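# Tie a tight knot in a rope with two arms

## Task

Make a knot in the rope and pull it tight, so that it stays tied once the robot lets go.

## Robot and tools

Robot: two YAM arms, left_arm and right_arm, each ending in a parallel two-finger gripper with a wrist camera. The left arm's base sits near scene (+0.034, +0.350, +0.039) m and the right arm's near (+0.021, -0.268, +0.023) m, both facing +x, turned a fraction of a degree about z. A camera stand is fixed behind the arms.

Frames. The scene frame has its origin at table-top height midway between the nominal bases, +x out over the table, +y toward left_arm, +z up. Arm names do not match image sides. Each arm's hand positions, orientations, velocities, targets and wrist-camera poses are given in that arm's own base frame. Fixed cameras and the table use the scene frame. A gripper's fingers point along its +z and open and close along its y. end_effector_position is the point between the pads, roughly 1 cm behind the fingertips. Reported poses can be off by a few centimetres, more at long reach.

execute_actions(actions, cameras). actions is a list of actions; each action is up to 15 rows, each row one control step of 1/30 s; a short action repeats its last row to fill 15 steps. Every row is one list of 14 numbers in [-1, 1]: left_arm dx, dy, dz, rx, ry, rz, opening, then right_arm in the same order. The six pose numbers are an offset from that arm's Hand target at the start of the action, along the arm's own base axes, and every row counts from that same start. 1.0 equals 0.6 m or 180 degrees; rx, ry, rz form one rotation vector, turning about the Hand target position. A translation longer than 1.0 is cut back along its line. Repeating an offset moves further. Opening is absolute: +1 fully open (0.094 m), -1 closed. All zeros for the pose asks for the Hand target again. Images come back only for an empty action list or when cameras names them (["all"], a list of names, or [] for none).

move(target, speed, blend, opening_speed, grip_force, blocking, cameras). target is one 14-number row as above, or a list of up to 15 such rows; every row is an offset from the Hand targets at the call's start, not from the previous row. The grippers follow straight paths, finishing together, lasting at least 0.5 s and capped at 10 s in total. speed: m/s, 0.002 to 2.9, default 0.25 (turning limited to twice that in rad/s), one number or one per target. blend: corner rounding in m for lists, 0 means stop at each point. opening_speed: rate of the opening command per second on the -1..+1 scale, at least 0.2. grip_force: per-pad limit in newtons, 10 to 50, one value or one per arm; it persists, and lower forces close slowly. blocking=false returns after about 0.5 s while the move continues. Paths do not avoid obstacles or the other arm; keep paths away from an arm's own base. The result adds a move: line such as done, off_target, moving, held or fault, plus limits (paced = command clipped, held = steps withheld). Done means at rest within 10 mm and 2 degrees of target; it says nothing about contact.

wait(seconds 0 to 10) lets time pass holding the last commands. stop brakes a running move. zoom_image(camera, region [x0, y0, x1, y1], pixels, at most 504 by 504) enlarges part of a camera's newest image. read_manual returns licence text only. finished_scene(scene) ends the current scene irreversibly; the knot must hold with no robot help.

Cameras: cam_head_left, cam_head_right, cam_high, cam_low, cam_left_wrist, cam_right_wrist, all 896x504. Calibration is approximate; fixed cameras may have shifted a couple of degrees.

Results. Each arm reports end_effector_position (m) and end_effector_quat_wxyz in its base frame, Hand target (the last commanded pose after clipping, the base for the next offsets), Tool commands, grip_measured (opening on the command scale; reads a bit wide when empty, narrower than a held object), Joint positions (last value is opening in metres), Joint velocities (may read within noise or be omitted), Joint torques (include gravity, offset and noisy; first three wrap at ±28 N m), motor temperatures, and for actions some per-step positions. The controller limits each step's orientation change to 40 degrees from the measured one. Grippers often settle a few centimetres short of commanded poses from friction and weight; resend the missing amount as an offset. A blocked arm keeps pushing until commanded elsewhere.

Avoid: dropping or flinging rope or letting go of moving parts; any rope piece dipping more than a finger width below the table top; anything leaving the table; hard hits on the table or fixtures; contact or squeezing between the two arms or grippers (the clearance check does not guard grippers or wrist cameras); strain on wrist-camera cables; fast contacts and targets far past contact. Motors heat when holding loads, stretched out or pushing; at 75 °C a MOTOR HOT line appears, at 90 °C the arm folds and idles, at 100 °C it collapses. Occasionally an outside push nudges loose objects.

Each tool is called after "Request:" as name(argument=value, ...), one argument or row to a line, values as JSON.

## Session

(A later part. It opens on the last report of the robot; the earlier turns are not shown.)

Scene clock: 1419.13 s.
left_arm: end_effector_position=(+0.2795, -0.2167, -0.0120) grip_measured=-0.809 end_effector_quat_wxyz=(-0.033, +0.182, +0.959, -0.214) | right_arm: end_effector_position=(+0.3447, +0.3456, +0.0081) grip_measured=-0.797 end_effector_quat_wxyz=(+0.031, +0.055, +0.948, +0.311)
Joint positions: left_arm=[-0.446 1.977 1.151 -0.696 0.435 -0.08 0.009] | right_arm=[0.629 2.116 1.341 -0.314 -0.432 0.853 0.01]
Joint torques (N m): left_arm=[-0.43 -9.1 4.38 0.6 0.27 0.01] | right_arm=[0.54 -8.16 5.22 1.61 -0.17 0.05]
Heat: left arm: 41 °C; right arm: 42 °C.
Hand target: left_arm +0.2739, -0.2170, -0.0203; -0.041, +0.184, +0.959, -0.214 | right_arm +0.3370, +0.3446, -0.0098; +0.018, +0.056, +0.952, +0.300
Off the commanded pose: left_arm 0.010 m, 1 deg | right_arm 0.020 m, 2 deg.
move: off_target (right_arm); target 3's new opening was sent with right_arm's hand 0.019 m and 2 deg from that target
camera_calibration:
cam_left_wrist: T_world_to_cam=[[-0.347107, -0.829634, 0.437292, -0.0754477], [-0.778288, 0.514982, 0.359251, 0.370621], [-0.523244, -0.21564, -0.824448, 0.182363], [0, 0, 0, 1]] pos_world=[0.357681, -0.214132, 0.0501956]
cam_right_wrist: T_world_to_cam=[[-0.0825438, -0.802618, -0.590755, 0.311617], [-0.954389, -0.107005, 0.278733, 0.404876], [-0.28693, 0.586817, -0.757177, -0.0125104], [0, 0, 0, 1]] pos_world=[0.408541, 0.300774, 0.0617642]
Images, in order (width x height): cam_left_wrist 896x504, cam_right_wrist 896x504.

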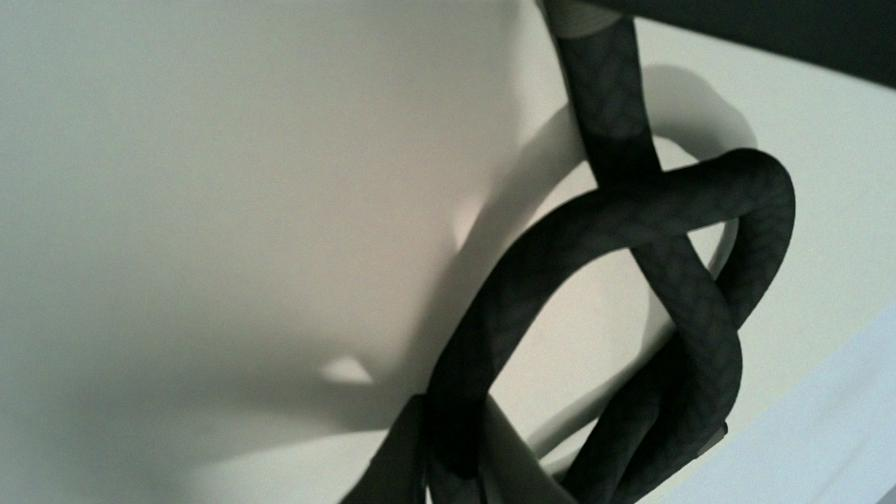

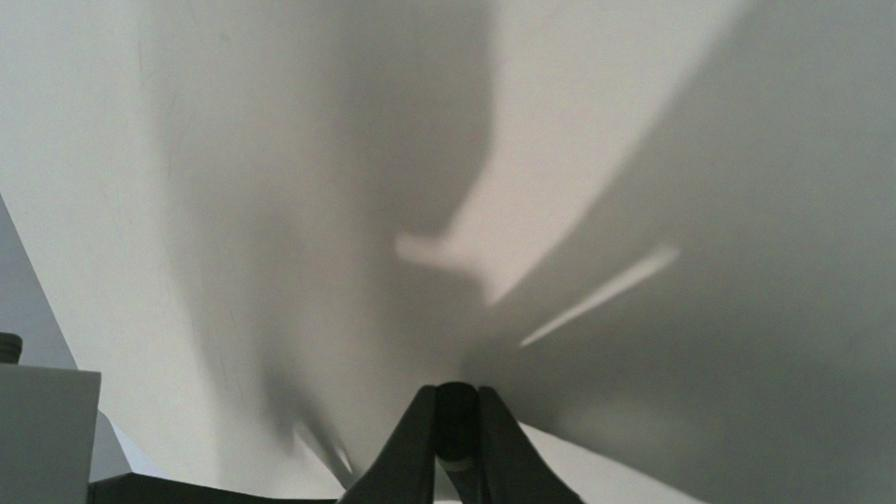

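Request:
move(
  target=[
    [0,0,0,0,0,0,-0.95,0.01,0,0.02,0,0,0,-0.97],
    [0,0,0,0,0,0,-0.95,0.06,-0.015,0.025,0,0,0,-0.97],
  ],
  cameras=["cam_left_wrist","cam_right_wrist"],
  speed=0.06,
)

Scene clock: 1426.80 s.
left_arm: end_effector_position=(+0.2795, -0.2167, -0.0120) grip_measured=-0.809 end_effector_quat_wxyz=(-0.033, +0.182, +0.959, -0.214) | right_arm: end_effector_position=(+0.3687, +0.3341, +0.0104) grip_measured=-0.799 end_effector_quat_wxyz=(+0.024, +0.058, +0.951, +0.302)
Joint positions: left_arm=[-0.446 1.977 1.151 -0.696 0.435 -0.08 0.009] | right_arm=[0.575 2.17 1.456 -0.422 -0.452 0.797 0.009]
Joint torques (N m): left_arm=[-0.44 -9.09 4.38 0.6 0.27 0.01] | right_arm=[-0.23 -8.35 9.22 1.31 -0.25 -0.04]
Heat: left arm: 41 °C; right arm: 42 °C.
Hand target: left_arm +0.2739, -0.2170, -0.0203; -0.041, +0.184, +0.959, -0.214 | right_arm +0.3730, +0.3355, +0.0051; +0.018, +0.056, +0.952, +0.300
Off the commanded pose: left_arm 0.010 m, 1 deg | right_arm 0.007 m, 1 deg.
move: done
camera_calibration:
cam_left_wrist: T_world_to_cam=[[-0.347107, -0.829634, 0.437292, -0.0754477], [-0.778288, 0.514982, 0.359251, 0.370621], [-0.523244, -0.21564, -0.824448, 0.182363], [0, 0, 0, 1]] pos_world=[0.357681, -0.214132, 0.0501956]
cam_right_wrist: T_world_to_cam=[[-0.09213, -0.812255, -0.57598, 0.312301], [-0.949771, -0.102054, 0.295838, 0.422331], [-0.299077, 0.574305, -0.762054, 0.0117326], [0, 0, 0, 1]] pos_world=[0.433399, 0.290031, 0.0638786]
Images, in order (width x height): cam_left_wrist 896x504, cam_right_wrist 896x504.

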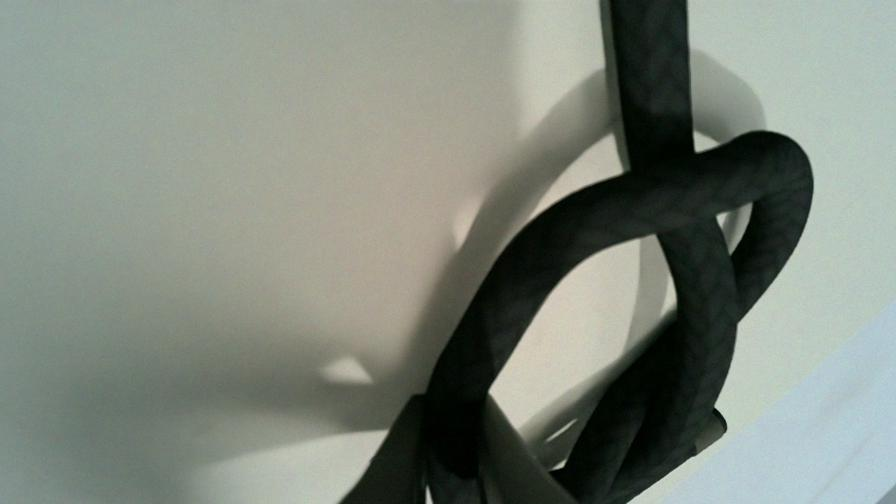

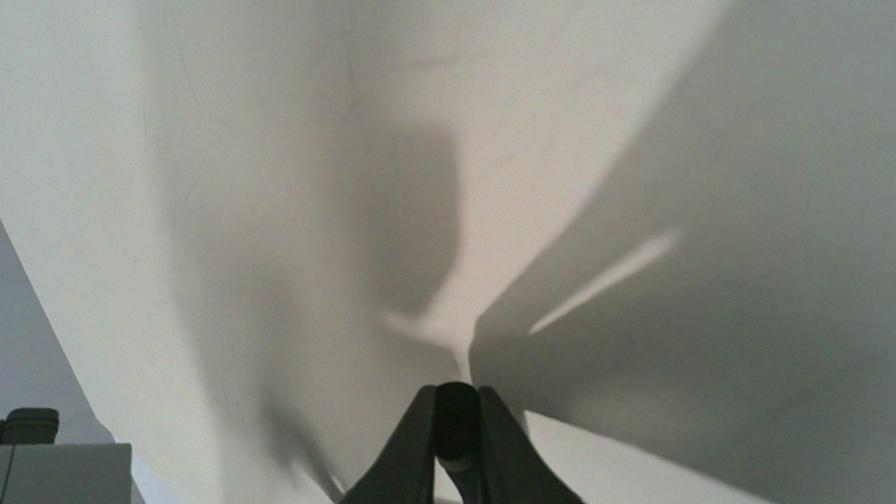

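Request:
move(
  target=[
    [0,0,0,0,0,0,-0.95,0.045,-0.02,0.005,0,0,0,-0.97],
  ],
  cameras=["cam_left_wrist","cam_low"],
  speed=0.06,
)

Request:
zoom_image(
  camera="cam_low",
  region=[330, 150, 480, 250],
)

Scene clock: 1432.47 s.
left_arm: end_effector_position=(+0.2795, -0.2167, -0.0120) grip_measured=-0.809 end_effector_quat_wxyz=(-0.033, +0.182, +0.959, -0.214) | right_arm: end_effector_position=(+0.3952, +0.3224, +0.0134) grip_measured=-0.799 end_effector_quat_wxyz=(+0.023, +0.057, +0.951, +0.301)
Joint positions: left_arm=[-0.446 1.977 1.151 -0.696 0.435 -0.08 0.009] | right_arm=[0.52 2.229 1.571 -0.507 -0.474 0.74 0.009]
Joint torques (N m): left_arm=[-0.44 -9.11 4.4 0.6 0.27 0.01] | right_arm=[-0.31 -8.8 9.4 1.2 -0.27 -0.04]
Heat: left arm: 41 °C; right arm: 43 °C.
Hand target: left_arm +0.2739, -0.2170, -0.0203; -0.041, +0.184, +0.959, -0.214 | right_arm +0.3999, +0.3236, +0.0080; +0.018, +0.056, +0.952, +0.300
Off the commanded pose: left_arm 0.010 m, 1 deg | right_arm 0.007 m, 1 deg.
move: done
camera_calibration:
cam_left_wrist: T_world_to_cam=[[-0.347107, -0.829634, 0.437292, -0.0754477], [-0.778288, 0.514982, 0.359251, 0.370621], [-0.523244, -0.21564, -0.824448, 0.182363], [0, 0, 0, 1]] pos_world=[0.357681, -0.214132, 0.0501956]
Images, in order (width x height): cam_low 896x504, cam_left_wrist 896x504.

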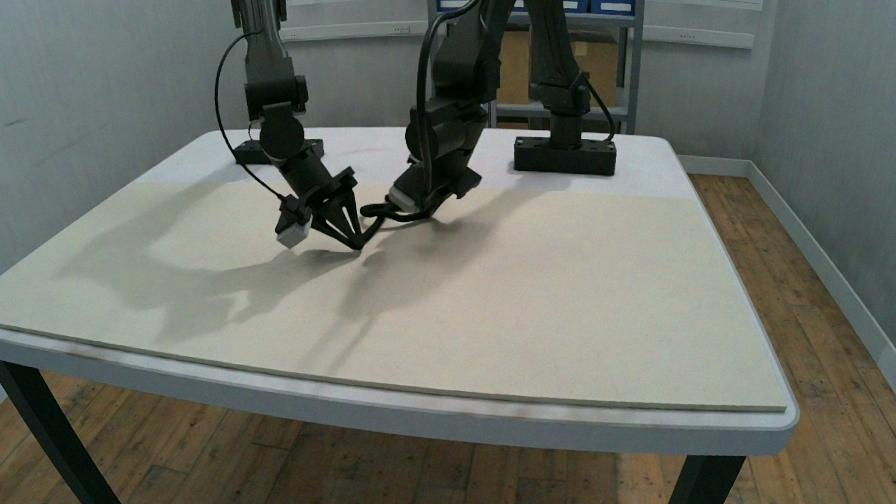

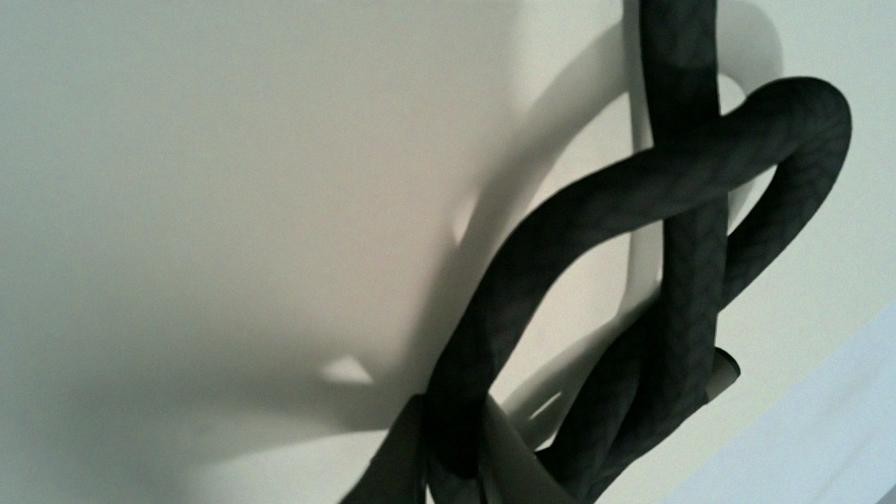

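Scaled by 3.360.

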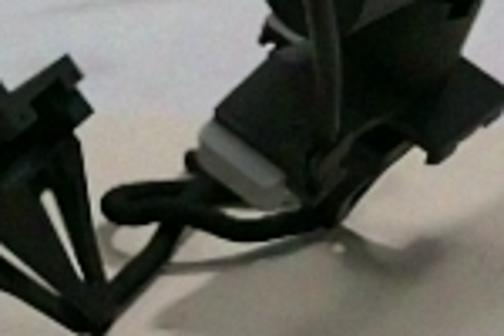

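Request:
execute_actions(
  actions=[],
  cameras=["all"],
)

Scene clock: 1458.90 s.
left_arm: end_effector_position=(+0.2795, -0.2167, -0.0120) grip_measured=-0.809 end_effector_quat_wxyz=(-0.033, +0.182, +0.959, -0.214) | right_arm: end_effector_position=(+0.3951, +0.3224, +0.0134) grip_measured=-0.799 end_effector_quat_wxyz=(+0.023, +0.057, +0.952, +0.301)
Joint positions: left_arm=[-0.446 1.977 1.151 -0.696 0.435 -0.08 0.009] | right_arm=[0.52 2.229 1.571 -0.507 -0.474 0.74 0.009]
Joint velocities: within noise
Joint torques (N m): left_arm=[-0.46 -9.09 4.4 0.6 0.27 0.01] | right_arm=[-0.35 -8.81 9.37 1.17 -0.27 -0.06]
Motor temperatures (°C): left_arm=[29 41 34 32 31 31 33] | right_arm=[30 40 45 34 30 31 32]
Heat: left arm: 41 °C; right arm: 45 °C.
Hand target: left_arm +0.2739, -0.2170, -0.0203; -0.041, +0.184, +0.959, -0.214 | right_arm +0.3999, +0.3236, +0.0080; +0.018, +0.056, +0.952, +0.300
Tool commands: left_gripper/opening=-0.95 right_gripper/opening=-0.97
Off the commanded pose: left_arm 0.010 m, 1 deg | right_arm 0.007 m, 1 deg.
camera_calibration:
cam_left_wrist: T_world_to_cam=[[-0.347107, -0.829634, 0.437292, -0.0754477], [-0.778288, 0.514982, 0.359251, 0.370621], [-0.523244, -0.21564, -0.824448, 0.182363], [0, 0, 0, 1]] pos_world=[0.357681, -0.214132, 0.0501956]
cam_right_wrist: T_world_to_cam=[[-0.0924196, -0.813361, -0.574372, 0.30741], [-0.949229, -0.102235, 0.29751, 0.445247], [-0.300704, 0.572706, -0.762617, 0.0297371], [0, 0, 0, 1]] pos_world=[0.459994, 0.278524, 0.0667798]

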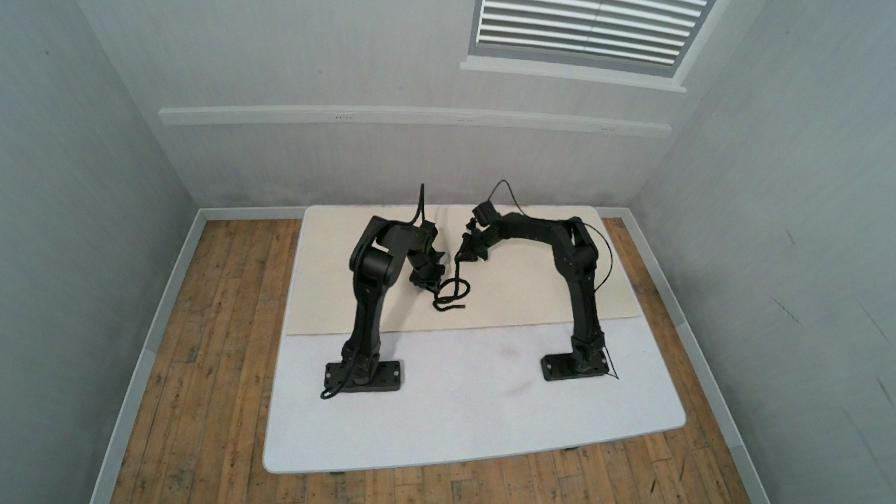

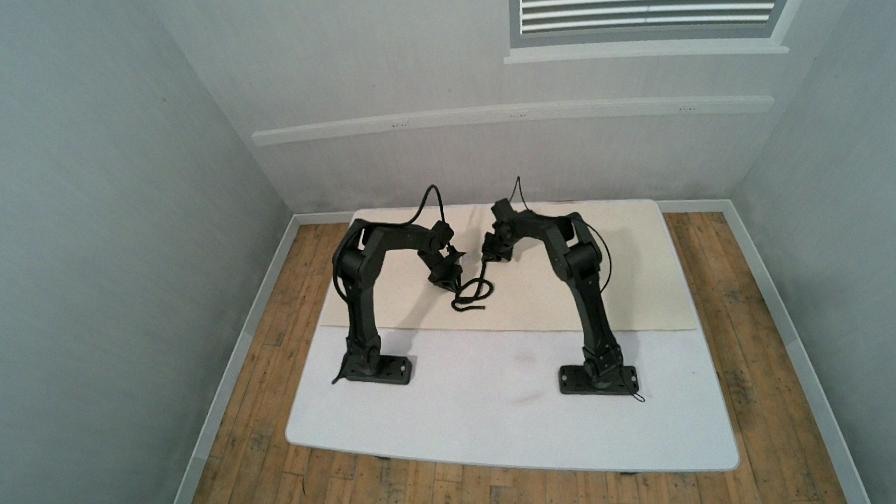

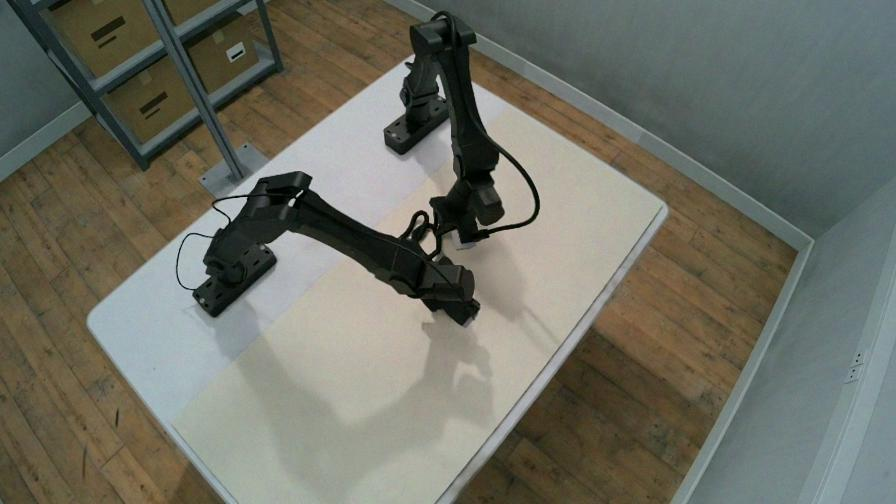

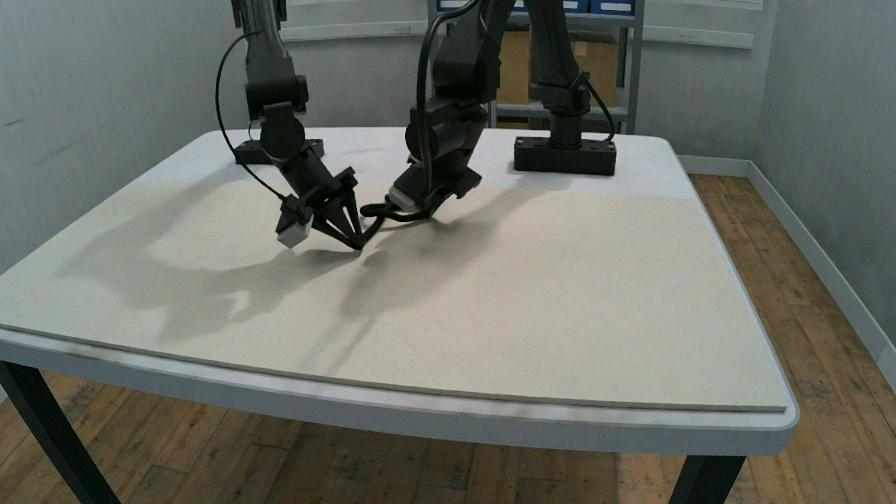

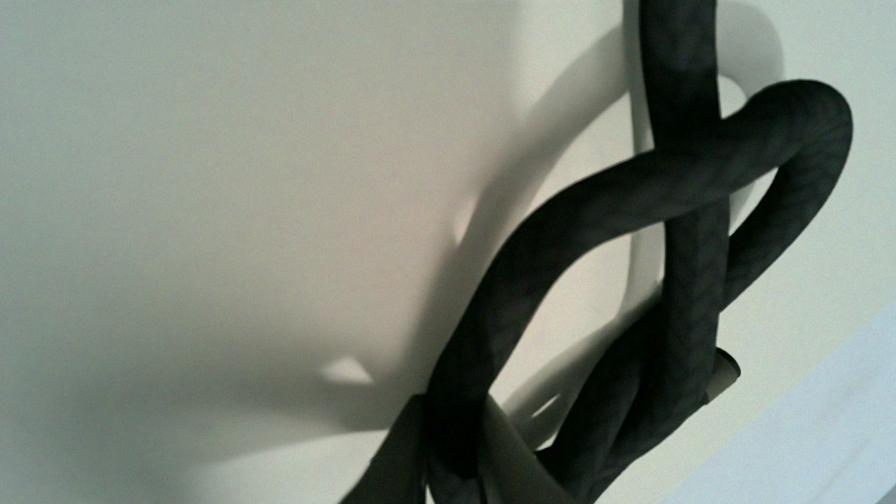

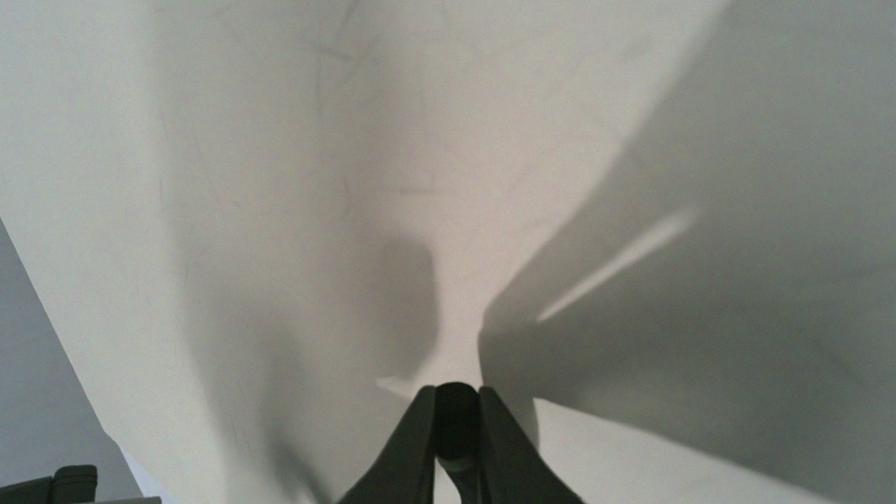

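Request:
zoom_image(
  camera="cam_head_right",
  region=[410, 220, 550, 330],
)

Request:
zoom_image(
  camera="cam_head_left",
  region=[400, 220, 540, 330],
)

Scaled by 3.600.

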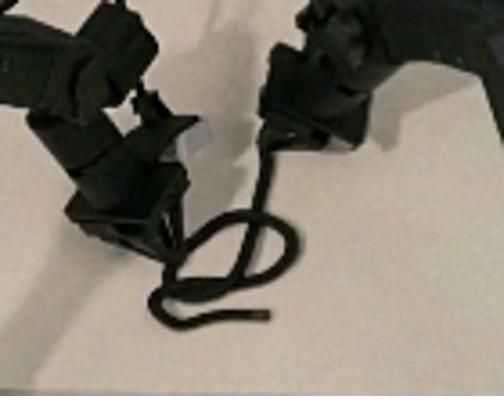

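Scaled by 3.600.

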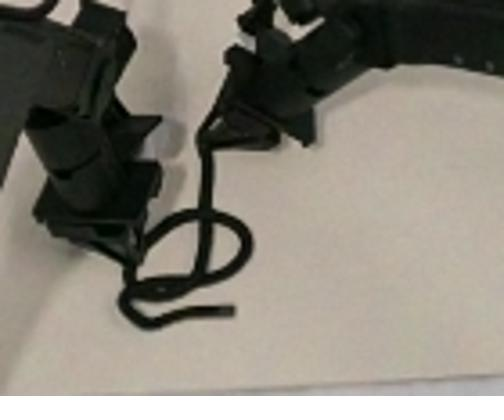

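Request:
move(
  target=[
    [0,0,0.015,0,0,0,-0.5,0,0,0,0,0,0,-0.97],
    [0.0,0.03,0.09,0,0,0,-0.5,0,0,0,0,0,0,-0.97],
  ],
  opening_speed=0.8,
  speed=0.12,
  cameras=["cam_left_wrist","cam_head_left"],
)

Scene clock: 1478.43 s.
left_arm: end_effector_position=(+0.2665, -0.1962, +0.0217) grip_measured=-0.502 end_effector_quat_wxyz=(-0.056, +0.178, +0.960, -0.208) | right_arm: end_effector_position=(+0.3951, +0.3224, +0.0134) grip_measured=-0.799 end_effector_quat_wxyz=(+0.023, +0.057, +0.952, +0.301)
Joint positions: left_arm=[-0.406 1.886 1.177 -0.88 0.435 -0.035 0.023] | right_arm=[0.52 2.229 1.571 -0.507 -0.474 0.74 0.009]
Joint torques (N m): left_arm=[0.34 -11.22 8.17 0.16 0.28 0.1] | right_arm=[-0.35 -8.83 9.39 1.17 -0.27 -0.05]
Heat: left arm: 41 °C; right arm: 46 °C.
Hand target: left_arm +0.2739, -0.1990, +0.0337; -0.041, +0.184, +0.959, -0.214 | right_arm +0.3999, +0.3236, +0.0080; +0.018, +0.056, +0.952, +0.300
Off the commanded pose: left_arm 0.014 m, 2 deg | right_arm 0.007 m, 1 deg.
move: off_target (left_arm)
camera_calibration:
cam_left_wrist: T_world_to_cam=[[-0.329556, -0.837928, 0.435051, -0.0840347], [-0.761064, 0.50846, 0.402802, 0.331016], [-0.558725, -0.198356, -0.805283, 0.220147], [0, 0, 0, 1]] pos_world=[0.347232, -0.195056, 0.0805066]
Images, in order (width x height): cam_head_left 896x504, cam_left_wrist 896x504.

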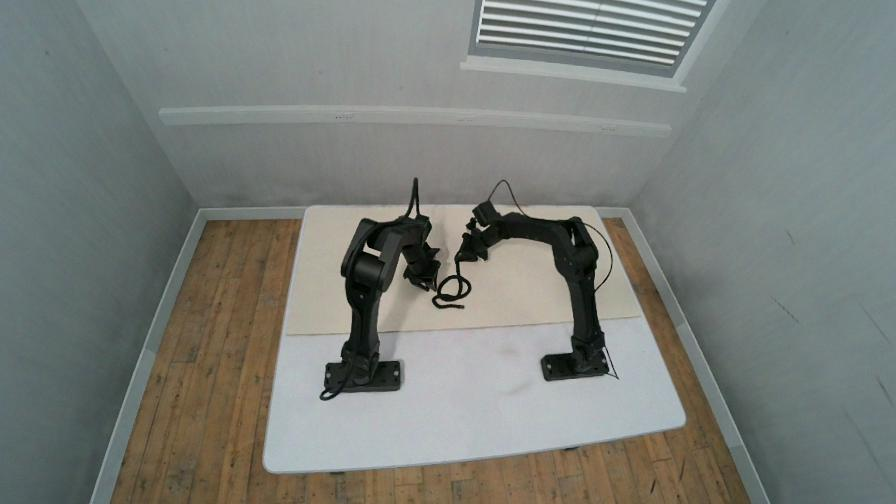

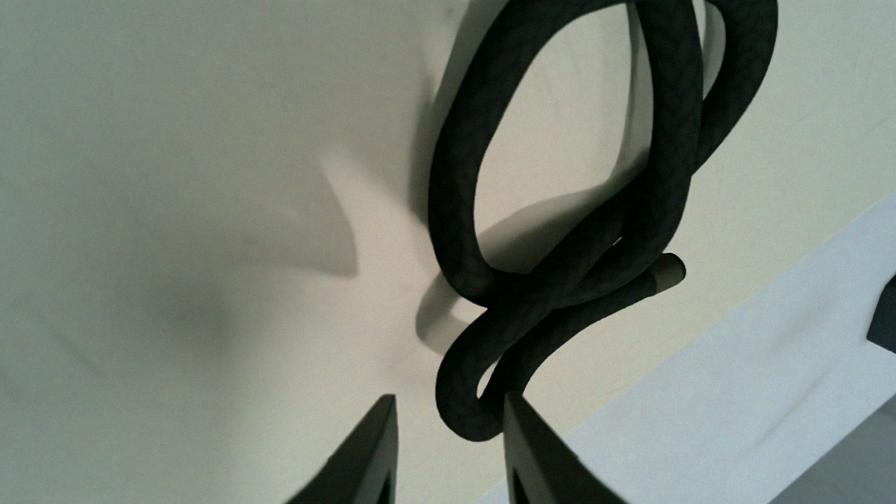

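Request:
move(
  target=[
    [0,0.05,0.10,0,0,0,-0.4,0,0,0,0,0,0,-0.97],
    [-0.115,-0.085,0.09,-0.0383,-0.2039,-0.3472,-0.4,0,0,0,0,0,0,-0.97],
  ],
  blend=[0.02,0],
  speed=0.25,
  cameras=["cam_left_wrist"],
)

Scene clock: 1512.57 s.
left_arm: end_effector_position=(+0.2074, -0.2506, +0.0873) grip_measured=-0.402 end_effector_quat_wxyz=(+0.146, +0.699, +0.684, -0.150) | right_arm: end_effector_position=(+0.3951, +0.3224, +0.0134) grip_measured=-0.799 end_effector_quat_wxyz=(+0.023, +0.057, +0.952, +0.301)
Joint positions: left_arm=[-0.705 1.535 1.042 -0.802 0.325 0.842 0.028] | right_arm=[0.52 2.229 1.571 -0.507 -0.474 0.74 0.009]
Joint torques (N m): left_arm=[-0.18 -8.95 5.18 1.02 0.19 0.1] | right_arm=[-0.34 -8.8 9.39 1.17 -0.26 -0.05]
Heat: left arm: 41 °C; right arm: 46 °C.
Hand target: left_arm +0.2048, -0.2500, +0.0876; +0.155, +0.703, +0.678, -0.150 | right_arm +0.3999, +0.3236, +0.0080; +0.018, +0.056, +0.952, +0.300
Off the commanded pose: left_arm 0.003 m, 1 deg | right_arm 0.007 m, 1 deg.
move: done
camera_calibration:
cam_left_wrist: T_world_to_cam=[[-0.999079, 0.0417872, 0.00970051, 0.218862], [0.0418907, 0.999065, 0.010721, 0.277914], [-0.00924344, 0.0111175, -0.999895, 0.184723], [0, 0, 0, 1]] pos_world=[0.208726, -0.288853, 0.179601]
Images, in order (width x height): cam_left_wrist 896x504.

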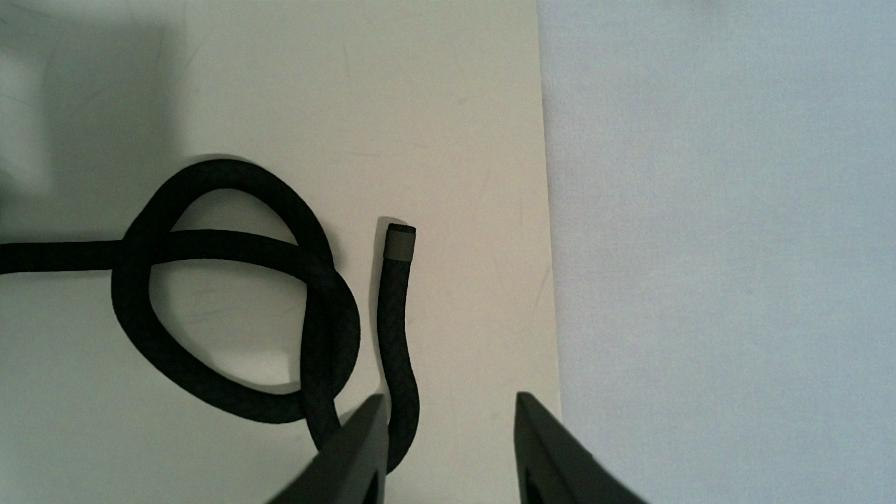

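Request:
move(
  target=[
    [0.0428,-0.0083,-0.096,0,0,0,-0.55,0,0,0,0,0,0,-0.97],
  ],
  speed=0.15,
  cameras=["cam_left_wrist"],
)

Scene clock: 1533.73 s.
left_arm: end_effector_position=(+0.2329, -0.2556, +0.0356) grip_measured=-0.548 end_effector_quat_wxyz=(+0.156, +0.702, +0.680, -0.144) | right_arm: end_effector_position=(+0.3951, +0.3224, +0.0134) grip_measured=-0.799 end_effector_quat_wxyz=(+0.023, +0.057, +0.952, +0.301)
Joint positions: left_arm=[-0.668 1.68 0.972 -0.579 0.325 0.888 0.021] | right_arm=[0.52 2.229 1.571 -0.507 -0.474 0.74 0.009]
Joint torques (N m): left_arm=[0.44 -7.51 5.12 1.04 0.32 0.1] | right_arm=[-0.35 -8.81 9.4 1.17 -0.27 -0.06]
Heat: left arm: 41 °C; right arm: 46 °C.
Hand target: left_arm +0.2306, -0.2549, +0.0301; +0.155, +0.703, +0.678, -0.150 | right_arm +0.3999, +0.3236, +0.0080; +0.018, +0.056, +0.952, +0.300
Off the commanded pose: left_arm 0.006 m, 1 deg | right_arm 0.007 m, 1 deg.
move: done
camera_calibration:
cam_left_wrist: T_world_to_cam=[[-0.998824, 0.0461801, -0.014795, 0.246961], [0.0460771, 0.998912, 0.00722767, 0.281527], [0.0151126, 0.00653746, -0.999864, 0.126432], [0, 0, 0, 1]] pos_world=[0.231788, -0.293452, 0.128034]
Images, in order (width x height): cam_left_wrist 896x504.

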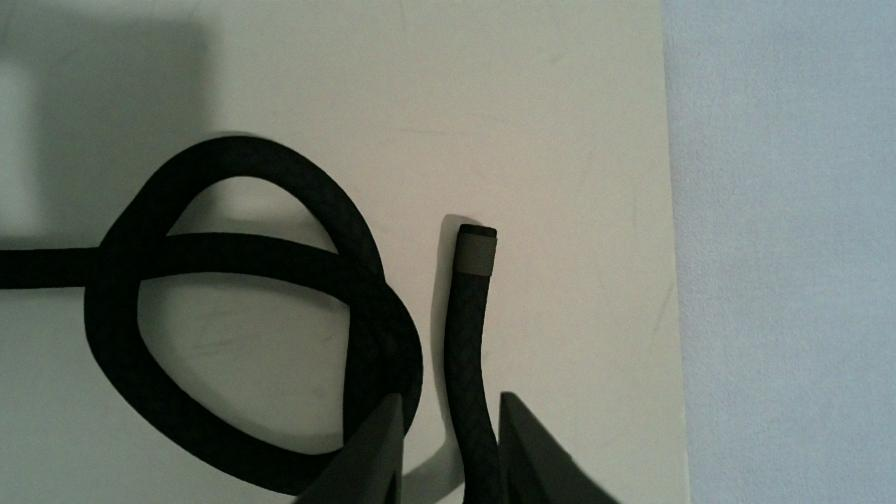

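Request:
move(
  target=[
    [-0.009,-0.030,-0.06,0,0,0,-0.55,0,0,0,0,0,0,-0.97],
    [-0.009,-0.047,-0.100,0,0,0,-0.55,0,0,0,0,0,0,-0.97],
    [-0.009,-0.047,-0.100,0,0,0,-0.96,0,0,0,0,0,0,-0.97],
  ],
  speed=0.1,
  blend=[0.01,0,0],
  opening_speed=0.6,
  cameras=["cam_left_wrist","cam_right_wrist"],
)

Scene clock: 1543.17 s.
left_arm: end_effector_position=(+0.2315, -0.2862, -0.0169) grip_measured=-0.798 end_effector_quat_wxyz=(+0.166, +0.701, +0.677, -0.150) | right_arm: end_effector_position=(+0.3951, +0.3224, +0.0134) grip_measured=-0.799 end_effector_quat_wxyz=(+0.023, +0.057, +0.952, +0.301)
Joint positions: left_arm=[-0.74 1.847 0.916 -0.313 0.316 0.813 0.01] | right_arm=[0.52 2.229 1.571 -0.507 -0.474 0.74 0.009]
Joint torques (N m): left_arm=[-0.42 -7.08 4.19 1.17 0.15 -0.01] | right_arm=[-0.36 -8.83 9.4 1.17 -0.27 -0.06]
Heat: left arm: 40 °C; right arm: 47 °C.
Hand target: left_arm +0.2252, -0.2832, -0.0299; +0.155, +0.703, +0.678, -0.150 | right_arm +0.3999, +0.3236, +0.0080; +0.018, +0.056, +0.952, +0.300
Off the commanded pose: left_arm 0.015 m, 1 deg | right_arm 0.007 m, 1 deg.
move: off_target (left_arm); target 3's new opening was sent with left_arm's hand 0.012 m and 0 deg from that target
camera_calibration:
cam_left_wrist: T_world_to_cam=[[-0.998561, 0.0484112, -0.0230517, 0.246589], [0.0487854, 0.998682, -0.0159546, 0.31141], [0.0222489, -0.0170563, -0.999607, 0.0657973], [0, 0, 0, 1]] pos_world=[0.229578, -0.321815, 0.0764242]
cam_right_wrist: T_world_to_cam=[[-0.0920247, -0.813399, -0.574382, 0.30732], [-0.949242, -0.10258, 0.29735, 0.44537], [-0.300784, 0.572591, -0.762672, 0.0297524], [0, 0, 0, 1]] pos_world=[0.459994, 0.278624, 0.0667794]
Images, in order (width x height): cam_left_wrist 896x504, cam_right_wrist 896x504.

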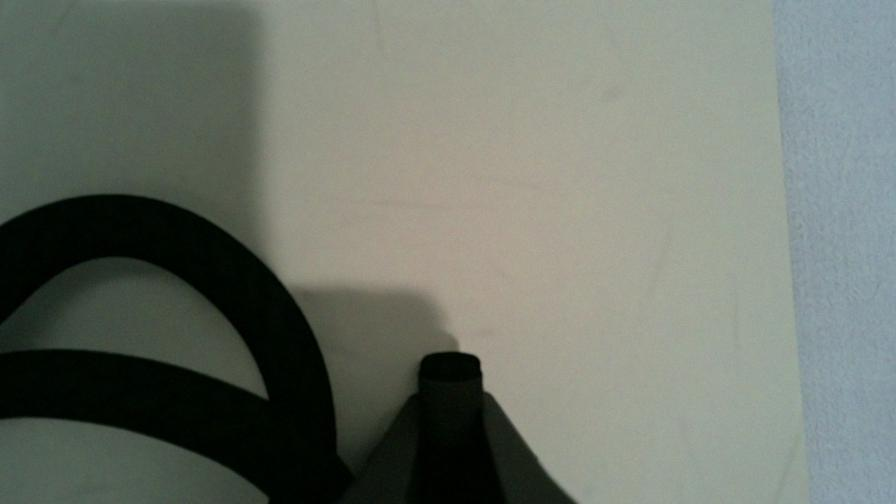

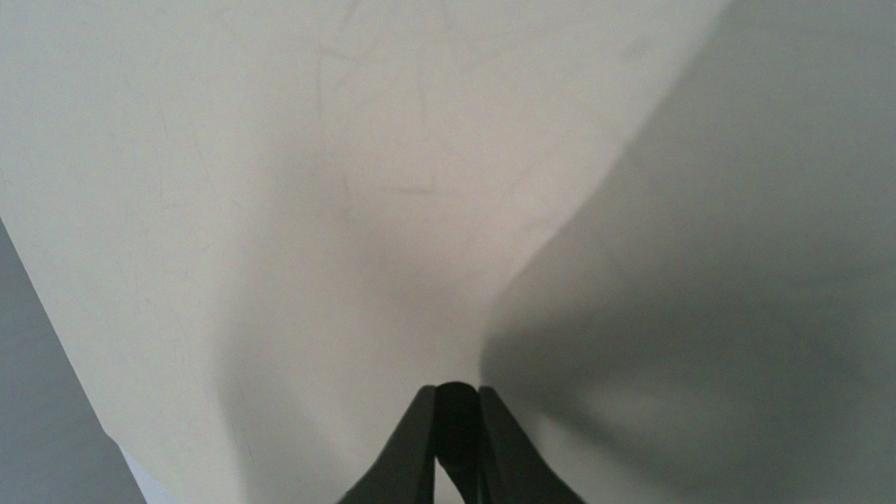

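Request:
move(
  target=[
    [0,0,0.03,0,0,0,-0.96,0,0,0,0,0,0,-0.97],
    [-0.075,0.035,0.03,0,0,-0.183,-0.96,0,0,0,0,0,0,-0.97],
    [-0.075,0.035,0.003,0,0,-0.183,-0.96,0,0,0,0,0,0,-0.97],
    [-0.075,0.035,0.003,0,0,-0.183,-0.5,0,0,0,0,0,0,-0.97],
    [-0.07,0.1,0.15,0,0,-0.183,-0.5,0,0,0,0,0,0,-0.97],
  ],
  speed=0.1,
  blend=[0.01,0,0,0,0],
  opening_speed=0.6,
  cameras=["cam_left_wrist","cam_head_left"],
)

Scene clock: 1577.33 s.
left_arm: end_effector_position=(+0.1789, -0.2190, +0.0485) grip_measured=-0.502 end_effector_quat_wxyz=(+0.092, +0.865, +0.456, -0.187) | right_arm: end_effector_position=(+0.3951, +0.3224, +0.0134) grip_measured=-0.799 end_effector_quat_wxyz=(+0.023, +0.057, +0.952, +0.301)
Joint positions: left_arm=[-0.626 1.652 1.012 -0.931 0.421 1.546 0.023] | right_arm=[0.52 2.229 1.571 -0.507 -0.474 0.74 0.009]
Joint torques (N m): left_arm=[0.47 -8.79 8.44 0.13 0.38 0.11] | right_arm=[-0.35 -8.81 9.4 1.17 -0.27 -0.05]
Heat: left arm: 39 °C; right arm: 47 °C.
Hand target: left_arm +0.1831, -0.2232, +0.0601; +0.106, +0.866, +0.451, -0.188 | right_arm +0.3999, +0.3236, +0.0080; +0.018, +0.056, +0.952, +0.300
Off the commanded pose: left_arm 0.013 m, 2 deg | right_arm 0.007 m, 1 deg.
move: off_target (left_arm); blend cut to 0.0087 m at target 1
camera_calibration:
cam_left_wrist: T_world_to_cam=[[-0.81149, 0.584027, 0.0199097, 0.274131], [0.584303, 0.811431, 0.0130256, 0.109643], [-0.00854801, 0.0222035, -0.999717, 0.147616], [0, 0, 0, 1]] pos_world=[0.159652, -0.252345, 0.140688]
Images, in order (width x height): cam_head_left 896x504, cam_left_wrist 896x504.

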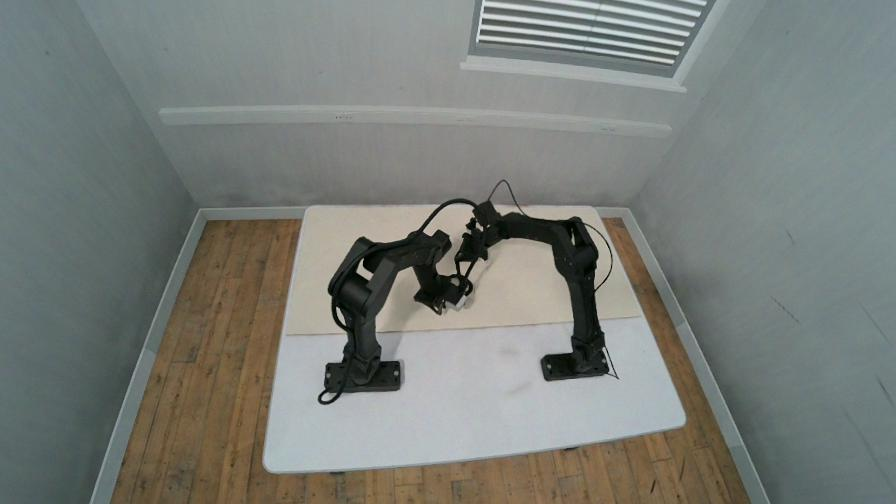

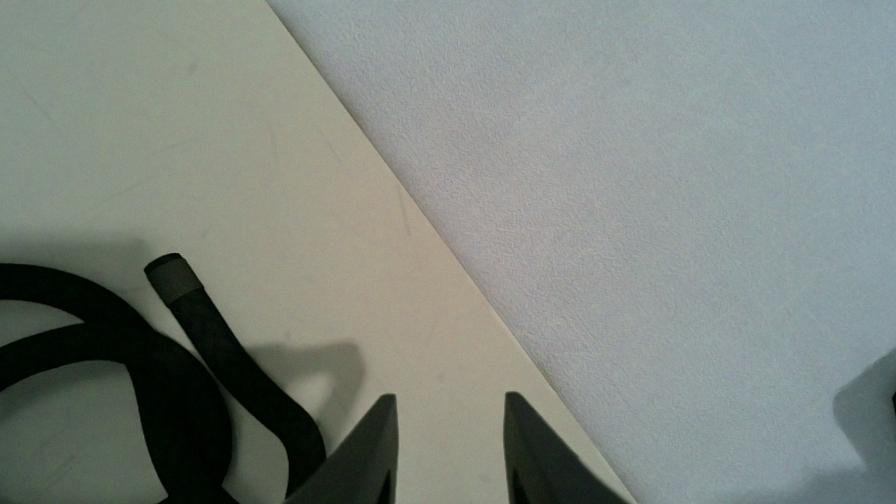

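Request:
move(
  target=[
    [0.08,-0.06,0.0,0,0,0.183,-0.55,0,0,0,0,0,0,-0.97],
    [0.1057,-0.07,-0.05,0,0,0.183,-0.55,0,0,0,0,0,0,-0.97],
  ],
  speed=0.2,
  blend=[0.02,0],
  cameras=["cam_left_wrist"],
)

Scene clock: 1599.30 s.
left_arm: end_effector_position=(+0.2371, -0.2584, +0.0258) grip_measured=-0.548 end_effector_quat_wxyz=(+0.139, +0.704, +0.680, -0.151) | right_arm: end_effector_position=(+0.3951, +0.3224, +0.0134) grip_measured=-0.799 end_effector_quat_wxyz=(+0.023, +0.057, +0.952, +0.301)
Joint positions: left_arm=[-0.66 1.745 1.012 -0.594 0.337 0.903 0.021] | right_arm=[0.52 2.229 1.571 -0.507 -0.474 0.74 0.009]
Joint torques (N m): left_arm=[0.36 -7.92 8.03 0.99 0.2 -0.01] | right_arm=[-0.36 -8.83 9.39 1.17 -0.27 -0.05]
Heat: left arm: 40 °C; right arm: 47 °C.
Hand target: left_arm +0.2466, -0.2651, +0.0301; +0.155, +0.703, +0.678, -0.150 | right_arm +0.3999, +0.3236, +0.0080; +0.018, +0.056, +0.952, +0.300
Off the commanded pose: left_arm 0.012 m, 2 deg | right_arm 0.007 m, 1 deg.
move: off_target (left_arm); blend cut to 0.0171 m at target 1
camera_calibration:
cam_left_wrist: T_world_to_cam=[[-0.998241, 0.056416, 0.0182293, 0.252782], [0.056783, 0.998181, 0.0202819, 0.281219], [-0.0170519, 0.0212813, -0.999628, 0.128056], [0, 0, 0, 1]] pos_world=[0.238552, -0.297693, 0.117697]
Images, in order (width x height): cam_left_wrist 896x504.

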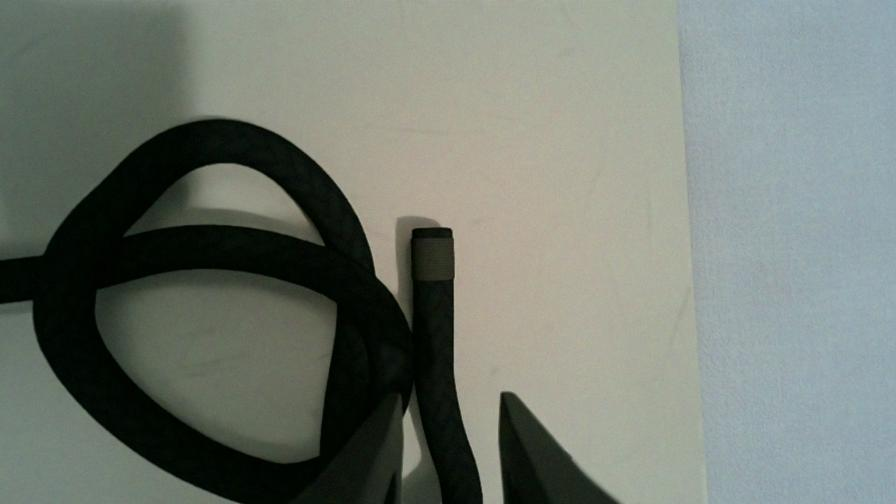

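Request:
move(
  target=[
    [0.003,-0.032,-0.06,0,0,0,-0.55,0,0,0,0,0,0,-0.97],
    [0.003,-0.052,-0.100,0,0,0,-0.55,0,0,0,0,0,0,-0.97],
    [0.003,-0.052,-0.100,0,0,0,-0.96,0,0,0,0,0,0,-0.97],
  ],
  speed=0.1,
  blend=[0.01,0,0],
  opening_speed=0.6,
  cameras=["cam_left_wrist"],
)

Scene clock: 1608.33 s.
left_arm: end_effector_position=(+0.2506, -0.3032, -0.0085) grip_measured=-0.955 end_effector_quat_wxyz=(+0.179, +0.701, +0.670, -0.164) | right_arm: end_effector_position=(+0.3944, +0.3222, +0.0132) grip_measured=-0.799 end_effector_quat_wxyz=(+0.022, +0.057, +0.952, +0.301)
Joint positions: left_arm=[-0.723 1.901 1.015 -0.337 0.354 0.831 0.002] | right_arm=[0.52 2.229 1.571 -0.51 -0.475 0.739 0.009]
Joint torques (N m): left_arm=[-0.35 -5.93 5.65 1 -0.19 0.01] | right_arm=[-0.35 -8.83 9.39 1.2 -0.26 -0.05]
Heat: left arm: 39 °C; right arm: 47 °C.
Hand target: left_arm +0.2484, -0.2963, -0.0300; +0.155, +0.703, +0.678, -0.150 | right_arm +0.3998, +0.3236, +0.0080; +0.018, +0.056, +0.952, +0.300
Off the commanded pose: left_arm 0.023 m, 3 deg | right_arm 0.008 m, 0 deg.
move: off_target (left_arm); target 3's new opening was sent with left_arm's hand 0.020 m and 1 deg from that target
camera_calibration:
cam_left_wrist: T_world_to_cam=[[-0.997998, 0.0583055, -0.0245175, 0.269638], [0.0595959, 0.996668, -0.0556876, 0.323932], [0.0211889, -0.0570372, -0.998147, 0.0615512], [0, 0, 0, 1]] pos_world=[0.248489, -0.335064, 0.086087]
Images, in order (width x height): cam_left_wrist 896x504.

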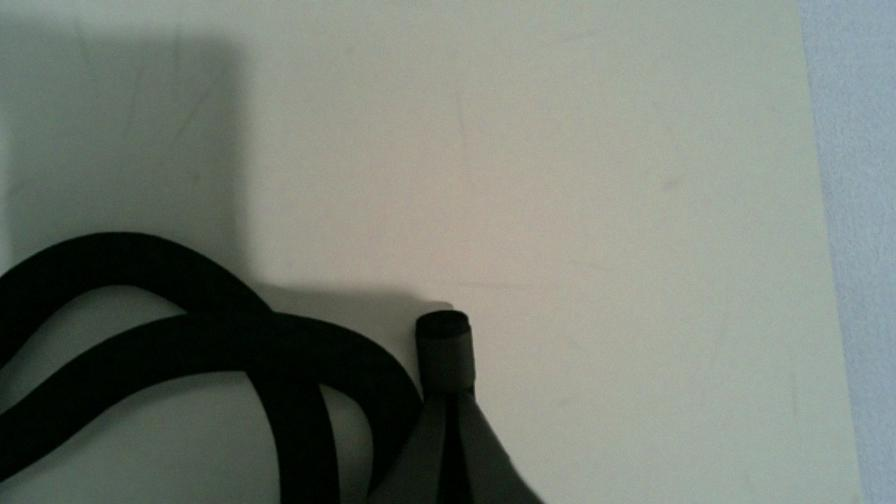

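Request:
move(
  target=[
    [0,0,0.01,0,0,0,-0.5,0,0,0,0,0,0,-0.97],
    [-0.008,0.0,0.1,0,0,0,-0.6,0,0,0,0,0,0,-0.97],
  ],
  speed=0.15,
  opening_speed=0.8,
  cameras=["cam_left_wrist"],
)

Scene clock: 1617.40 s.
left_arm: end_effector_position=(+0.2405, -0.2900, +0.0184) grip_measured=-0.598 end_effector_quat_wxyz=(+0.144, +0.701, +0.682, -0.149) | right_arm: end_effector_position=(+0.3944, +0.3222, +0.0132) grip_measured=-0.799 end_effector_quat_wxyz=(+0.022, +0.057, +0.952, +0.301)
Joint positions: left_arm=[-0.732 1.825 1.075 -0.542 0.316 0.821 0.019] | right_arm=[0.52 2.229 1.571 -0.51 -0.475 0.739 0.009]
Joint torques (N m): left_arm=[-0.42 -10.74 8.43 0.68 0.19 0] | right_arm=[-0.36 -8.81 9.4 1.2 -0.27 -0.05]
Heat: left arm: 39 °C; right arm: 47 °C.
Hand target: left_arm +0.2436, -0.2963, +0.0301; +0.155, +0.703, +0.678, -0.150 | right_arm +0.3998, +0.3236, +0.0080; +0.018, +0.056, +0.952, +0.300
Off the commanded pose: left_arm 0.014 m, 1 deg | right_arm 0.008 m, 0 deg.
move: off_target (left_arm); target 2's new opening was sent with left_arm's hand 0.013 m and 1 deg from that target
camera_calibration:
cam_left_wrist: T_world_to_cam=[[-0.998822, 0.0472285, 0.0111437, 0.255744], [0.0474038, 0.998747, 0.0160321, 0.315128], [-0.0103726, 0.0165415, -0.999809, 0.118429], [0, 0, 0, 1]] pos_world=[0.241733, -0.328771, 0.110504]
Images, in order (width x height): cam_left_wrist 896x504.

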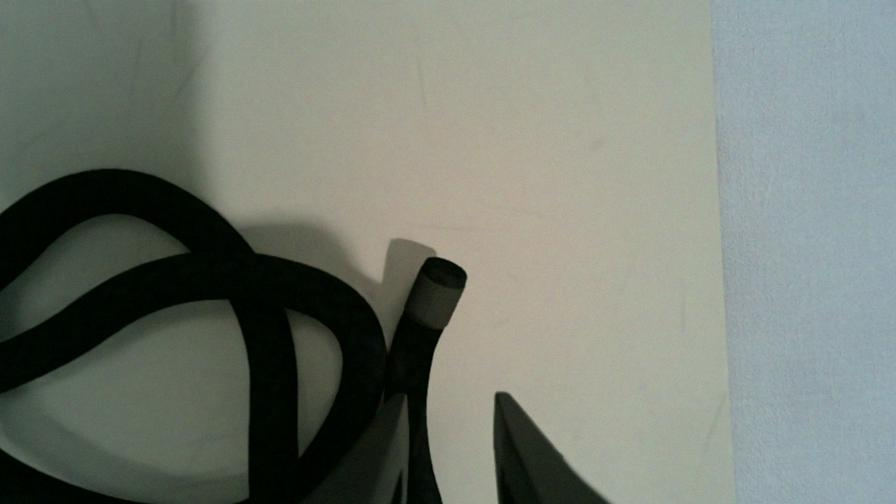

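Request:
move(
  target=[
    [0.008,-0.020,-0.03,0,0,-0.1,-0.55,0,0,0,0,0,0,-0.97],
    [0.008,-0.034,-0.098,0,0,-0.1,-0.55,0,0,0,0,0,0,-0.97],
  ],
  speed=0.1,
  blend=[0.005,0],
  cameras=["cam_left_wrist"],
)

Scene clock: 1632.23 s.
left_arm: end_effector_position=(+0.2453, -0.3073, -0.0194) grip_measured=-0.552 end_effector_quat_wxyz=(+0.116, +0.798, +0.567, -0.168) | right_arm: end_effector_position=(+0.3944, +0.3222, +0.0132) grip_measured=-0.799 end_effector_quat_wxyz=(+0.022, +0.057, +0.952, +0.301)
Joint positions: left_arm=[-0.728 2.04 1.217 -0.588 0.381 1.146 0.021] | right_arm=[0.52 2.229 1.571 -0.51 -0.475 0.739 0.009]
Joint torques (N m): left_arm=[-0.44 -8.47 5.75 1.24 0.36 0.04] | right_arm=[-0.31 -8.8 9.39 1.19 -0.26 -0.05]
Heat: left arm: 40 °C; right arm: 47 °C.
Hand target: left_arm +0.2484, -0.3167, -0.0288; +0.130, +0.800, +0.560, -0.172 | right_arm +0.3998, +0.3236, +0.0080; +0.018, +0.056, +0.952, +0.300
Off the commanded pose: left_arm 0.014 m, 2 deg | right_arm 0.008 m, 0 deg.
move: off_target (left_arm)
camera_calibration:
cam_left_wrist: T_world_to_cam=[[-0.937226, 0.348394, 0.0151493, 0.339332], [0.348664, 0.936985, 0.0222037, 0.23992], [-0.00645902, 0.0260919, -0.999639, 0.0830011], [0, 0, 0, 1]] pos_world=[0.234915, -0.345188, 0.0725034]
Images, in order (width x height): cam_left_wrist 896x504.

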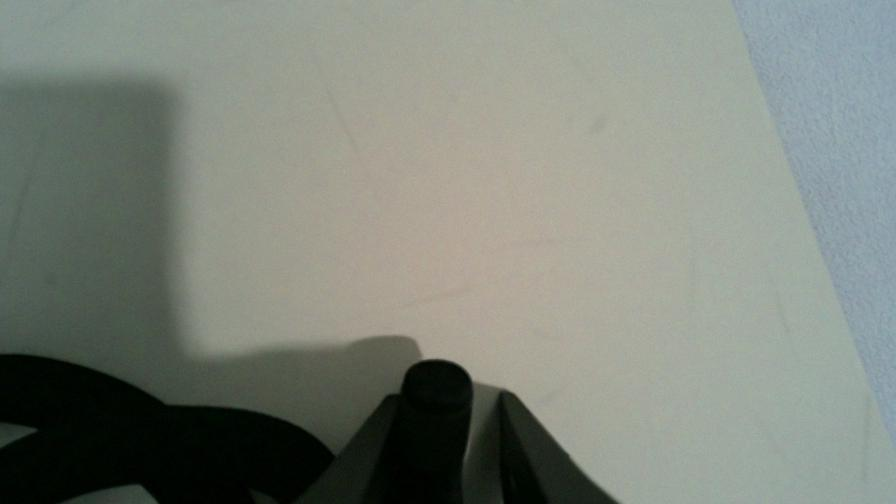

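Fingers straddle. Close.

Request:
move(
  target=[0,0,0,0,0,0,-0.96,0,0,0,0,0,0,-0.97],
  opening_speed=0.6,
  cameras=["cam_left_wrist"],
)

Scene clock: 1639.03 s.
left_arm: end_effector_position=(+0.2483, -0.3101, -0.0186) grip_measured=-0.793 end_effector_quat_wxyz=(+0.124, +0.798, +0.565, -0.167) | right_arm: end_effector_position=(+0.3944, +0.3222, +0.0132) grip_measured=-0.799 end_effector_quat_wxyz=(+0.022, +0.057, +0.952, +0.301)
Joint positions: left_arm=[-0.728 2.04 1.217 -0.571 0.382 1.146 0.01] | right_arm=[0.52 2.229 1.571 -0.51 -0.475 0.739 0.009]
Joint torques (N m): left_arm=[-0.47 -8.47 5.76 1.1 0.35 0.04] | right_arm=[-0.34 -8.8 9.39 1.2 -0.27 -0.05]
Heat: left arm: 40 °C; right arm: 48 °C.
Hand target: left_arm +0.2483, -0.3167, -0.0287; +0.130, +0.800, +0.560, -0.172 | right_arm +0.3998, +0.3236, +0.0080; +0.018, +0.056, +0.952, +0.300
Off the commanded pose: left_arm 0.012 m, 1 deg | right_arm 0.008 m, 0 deg.
move: off_target (left_arm)
camera_calibration:
cam_left_wrist: T_world_to_cam=[[-0.937293, 0.34854, -0.000946782, 0.342818], [0.348487, 0.937192, 0.015069, 0.241489], [0.00613946, 0.0137941, -0.999886, 0.0768441], [0, 0, 0, 1]] pos_world=[0.236693, -0.346867, 0.0735209]
Images, in order (width x height): cam_left_wrist 896x504.

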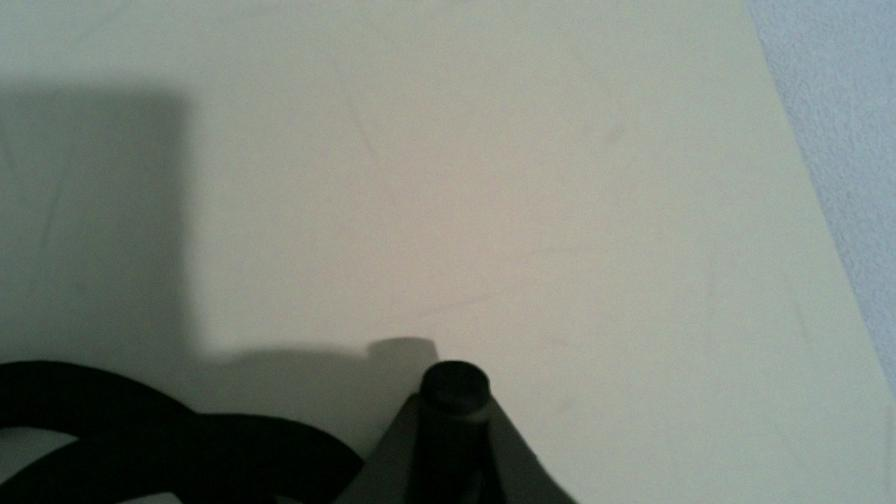

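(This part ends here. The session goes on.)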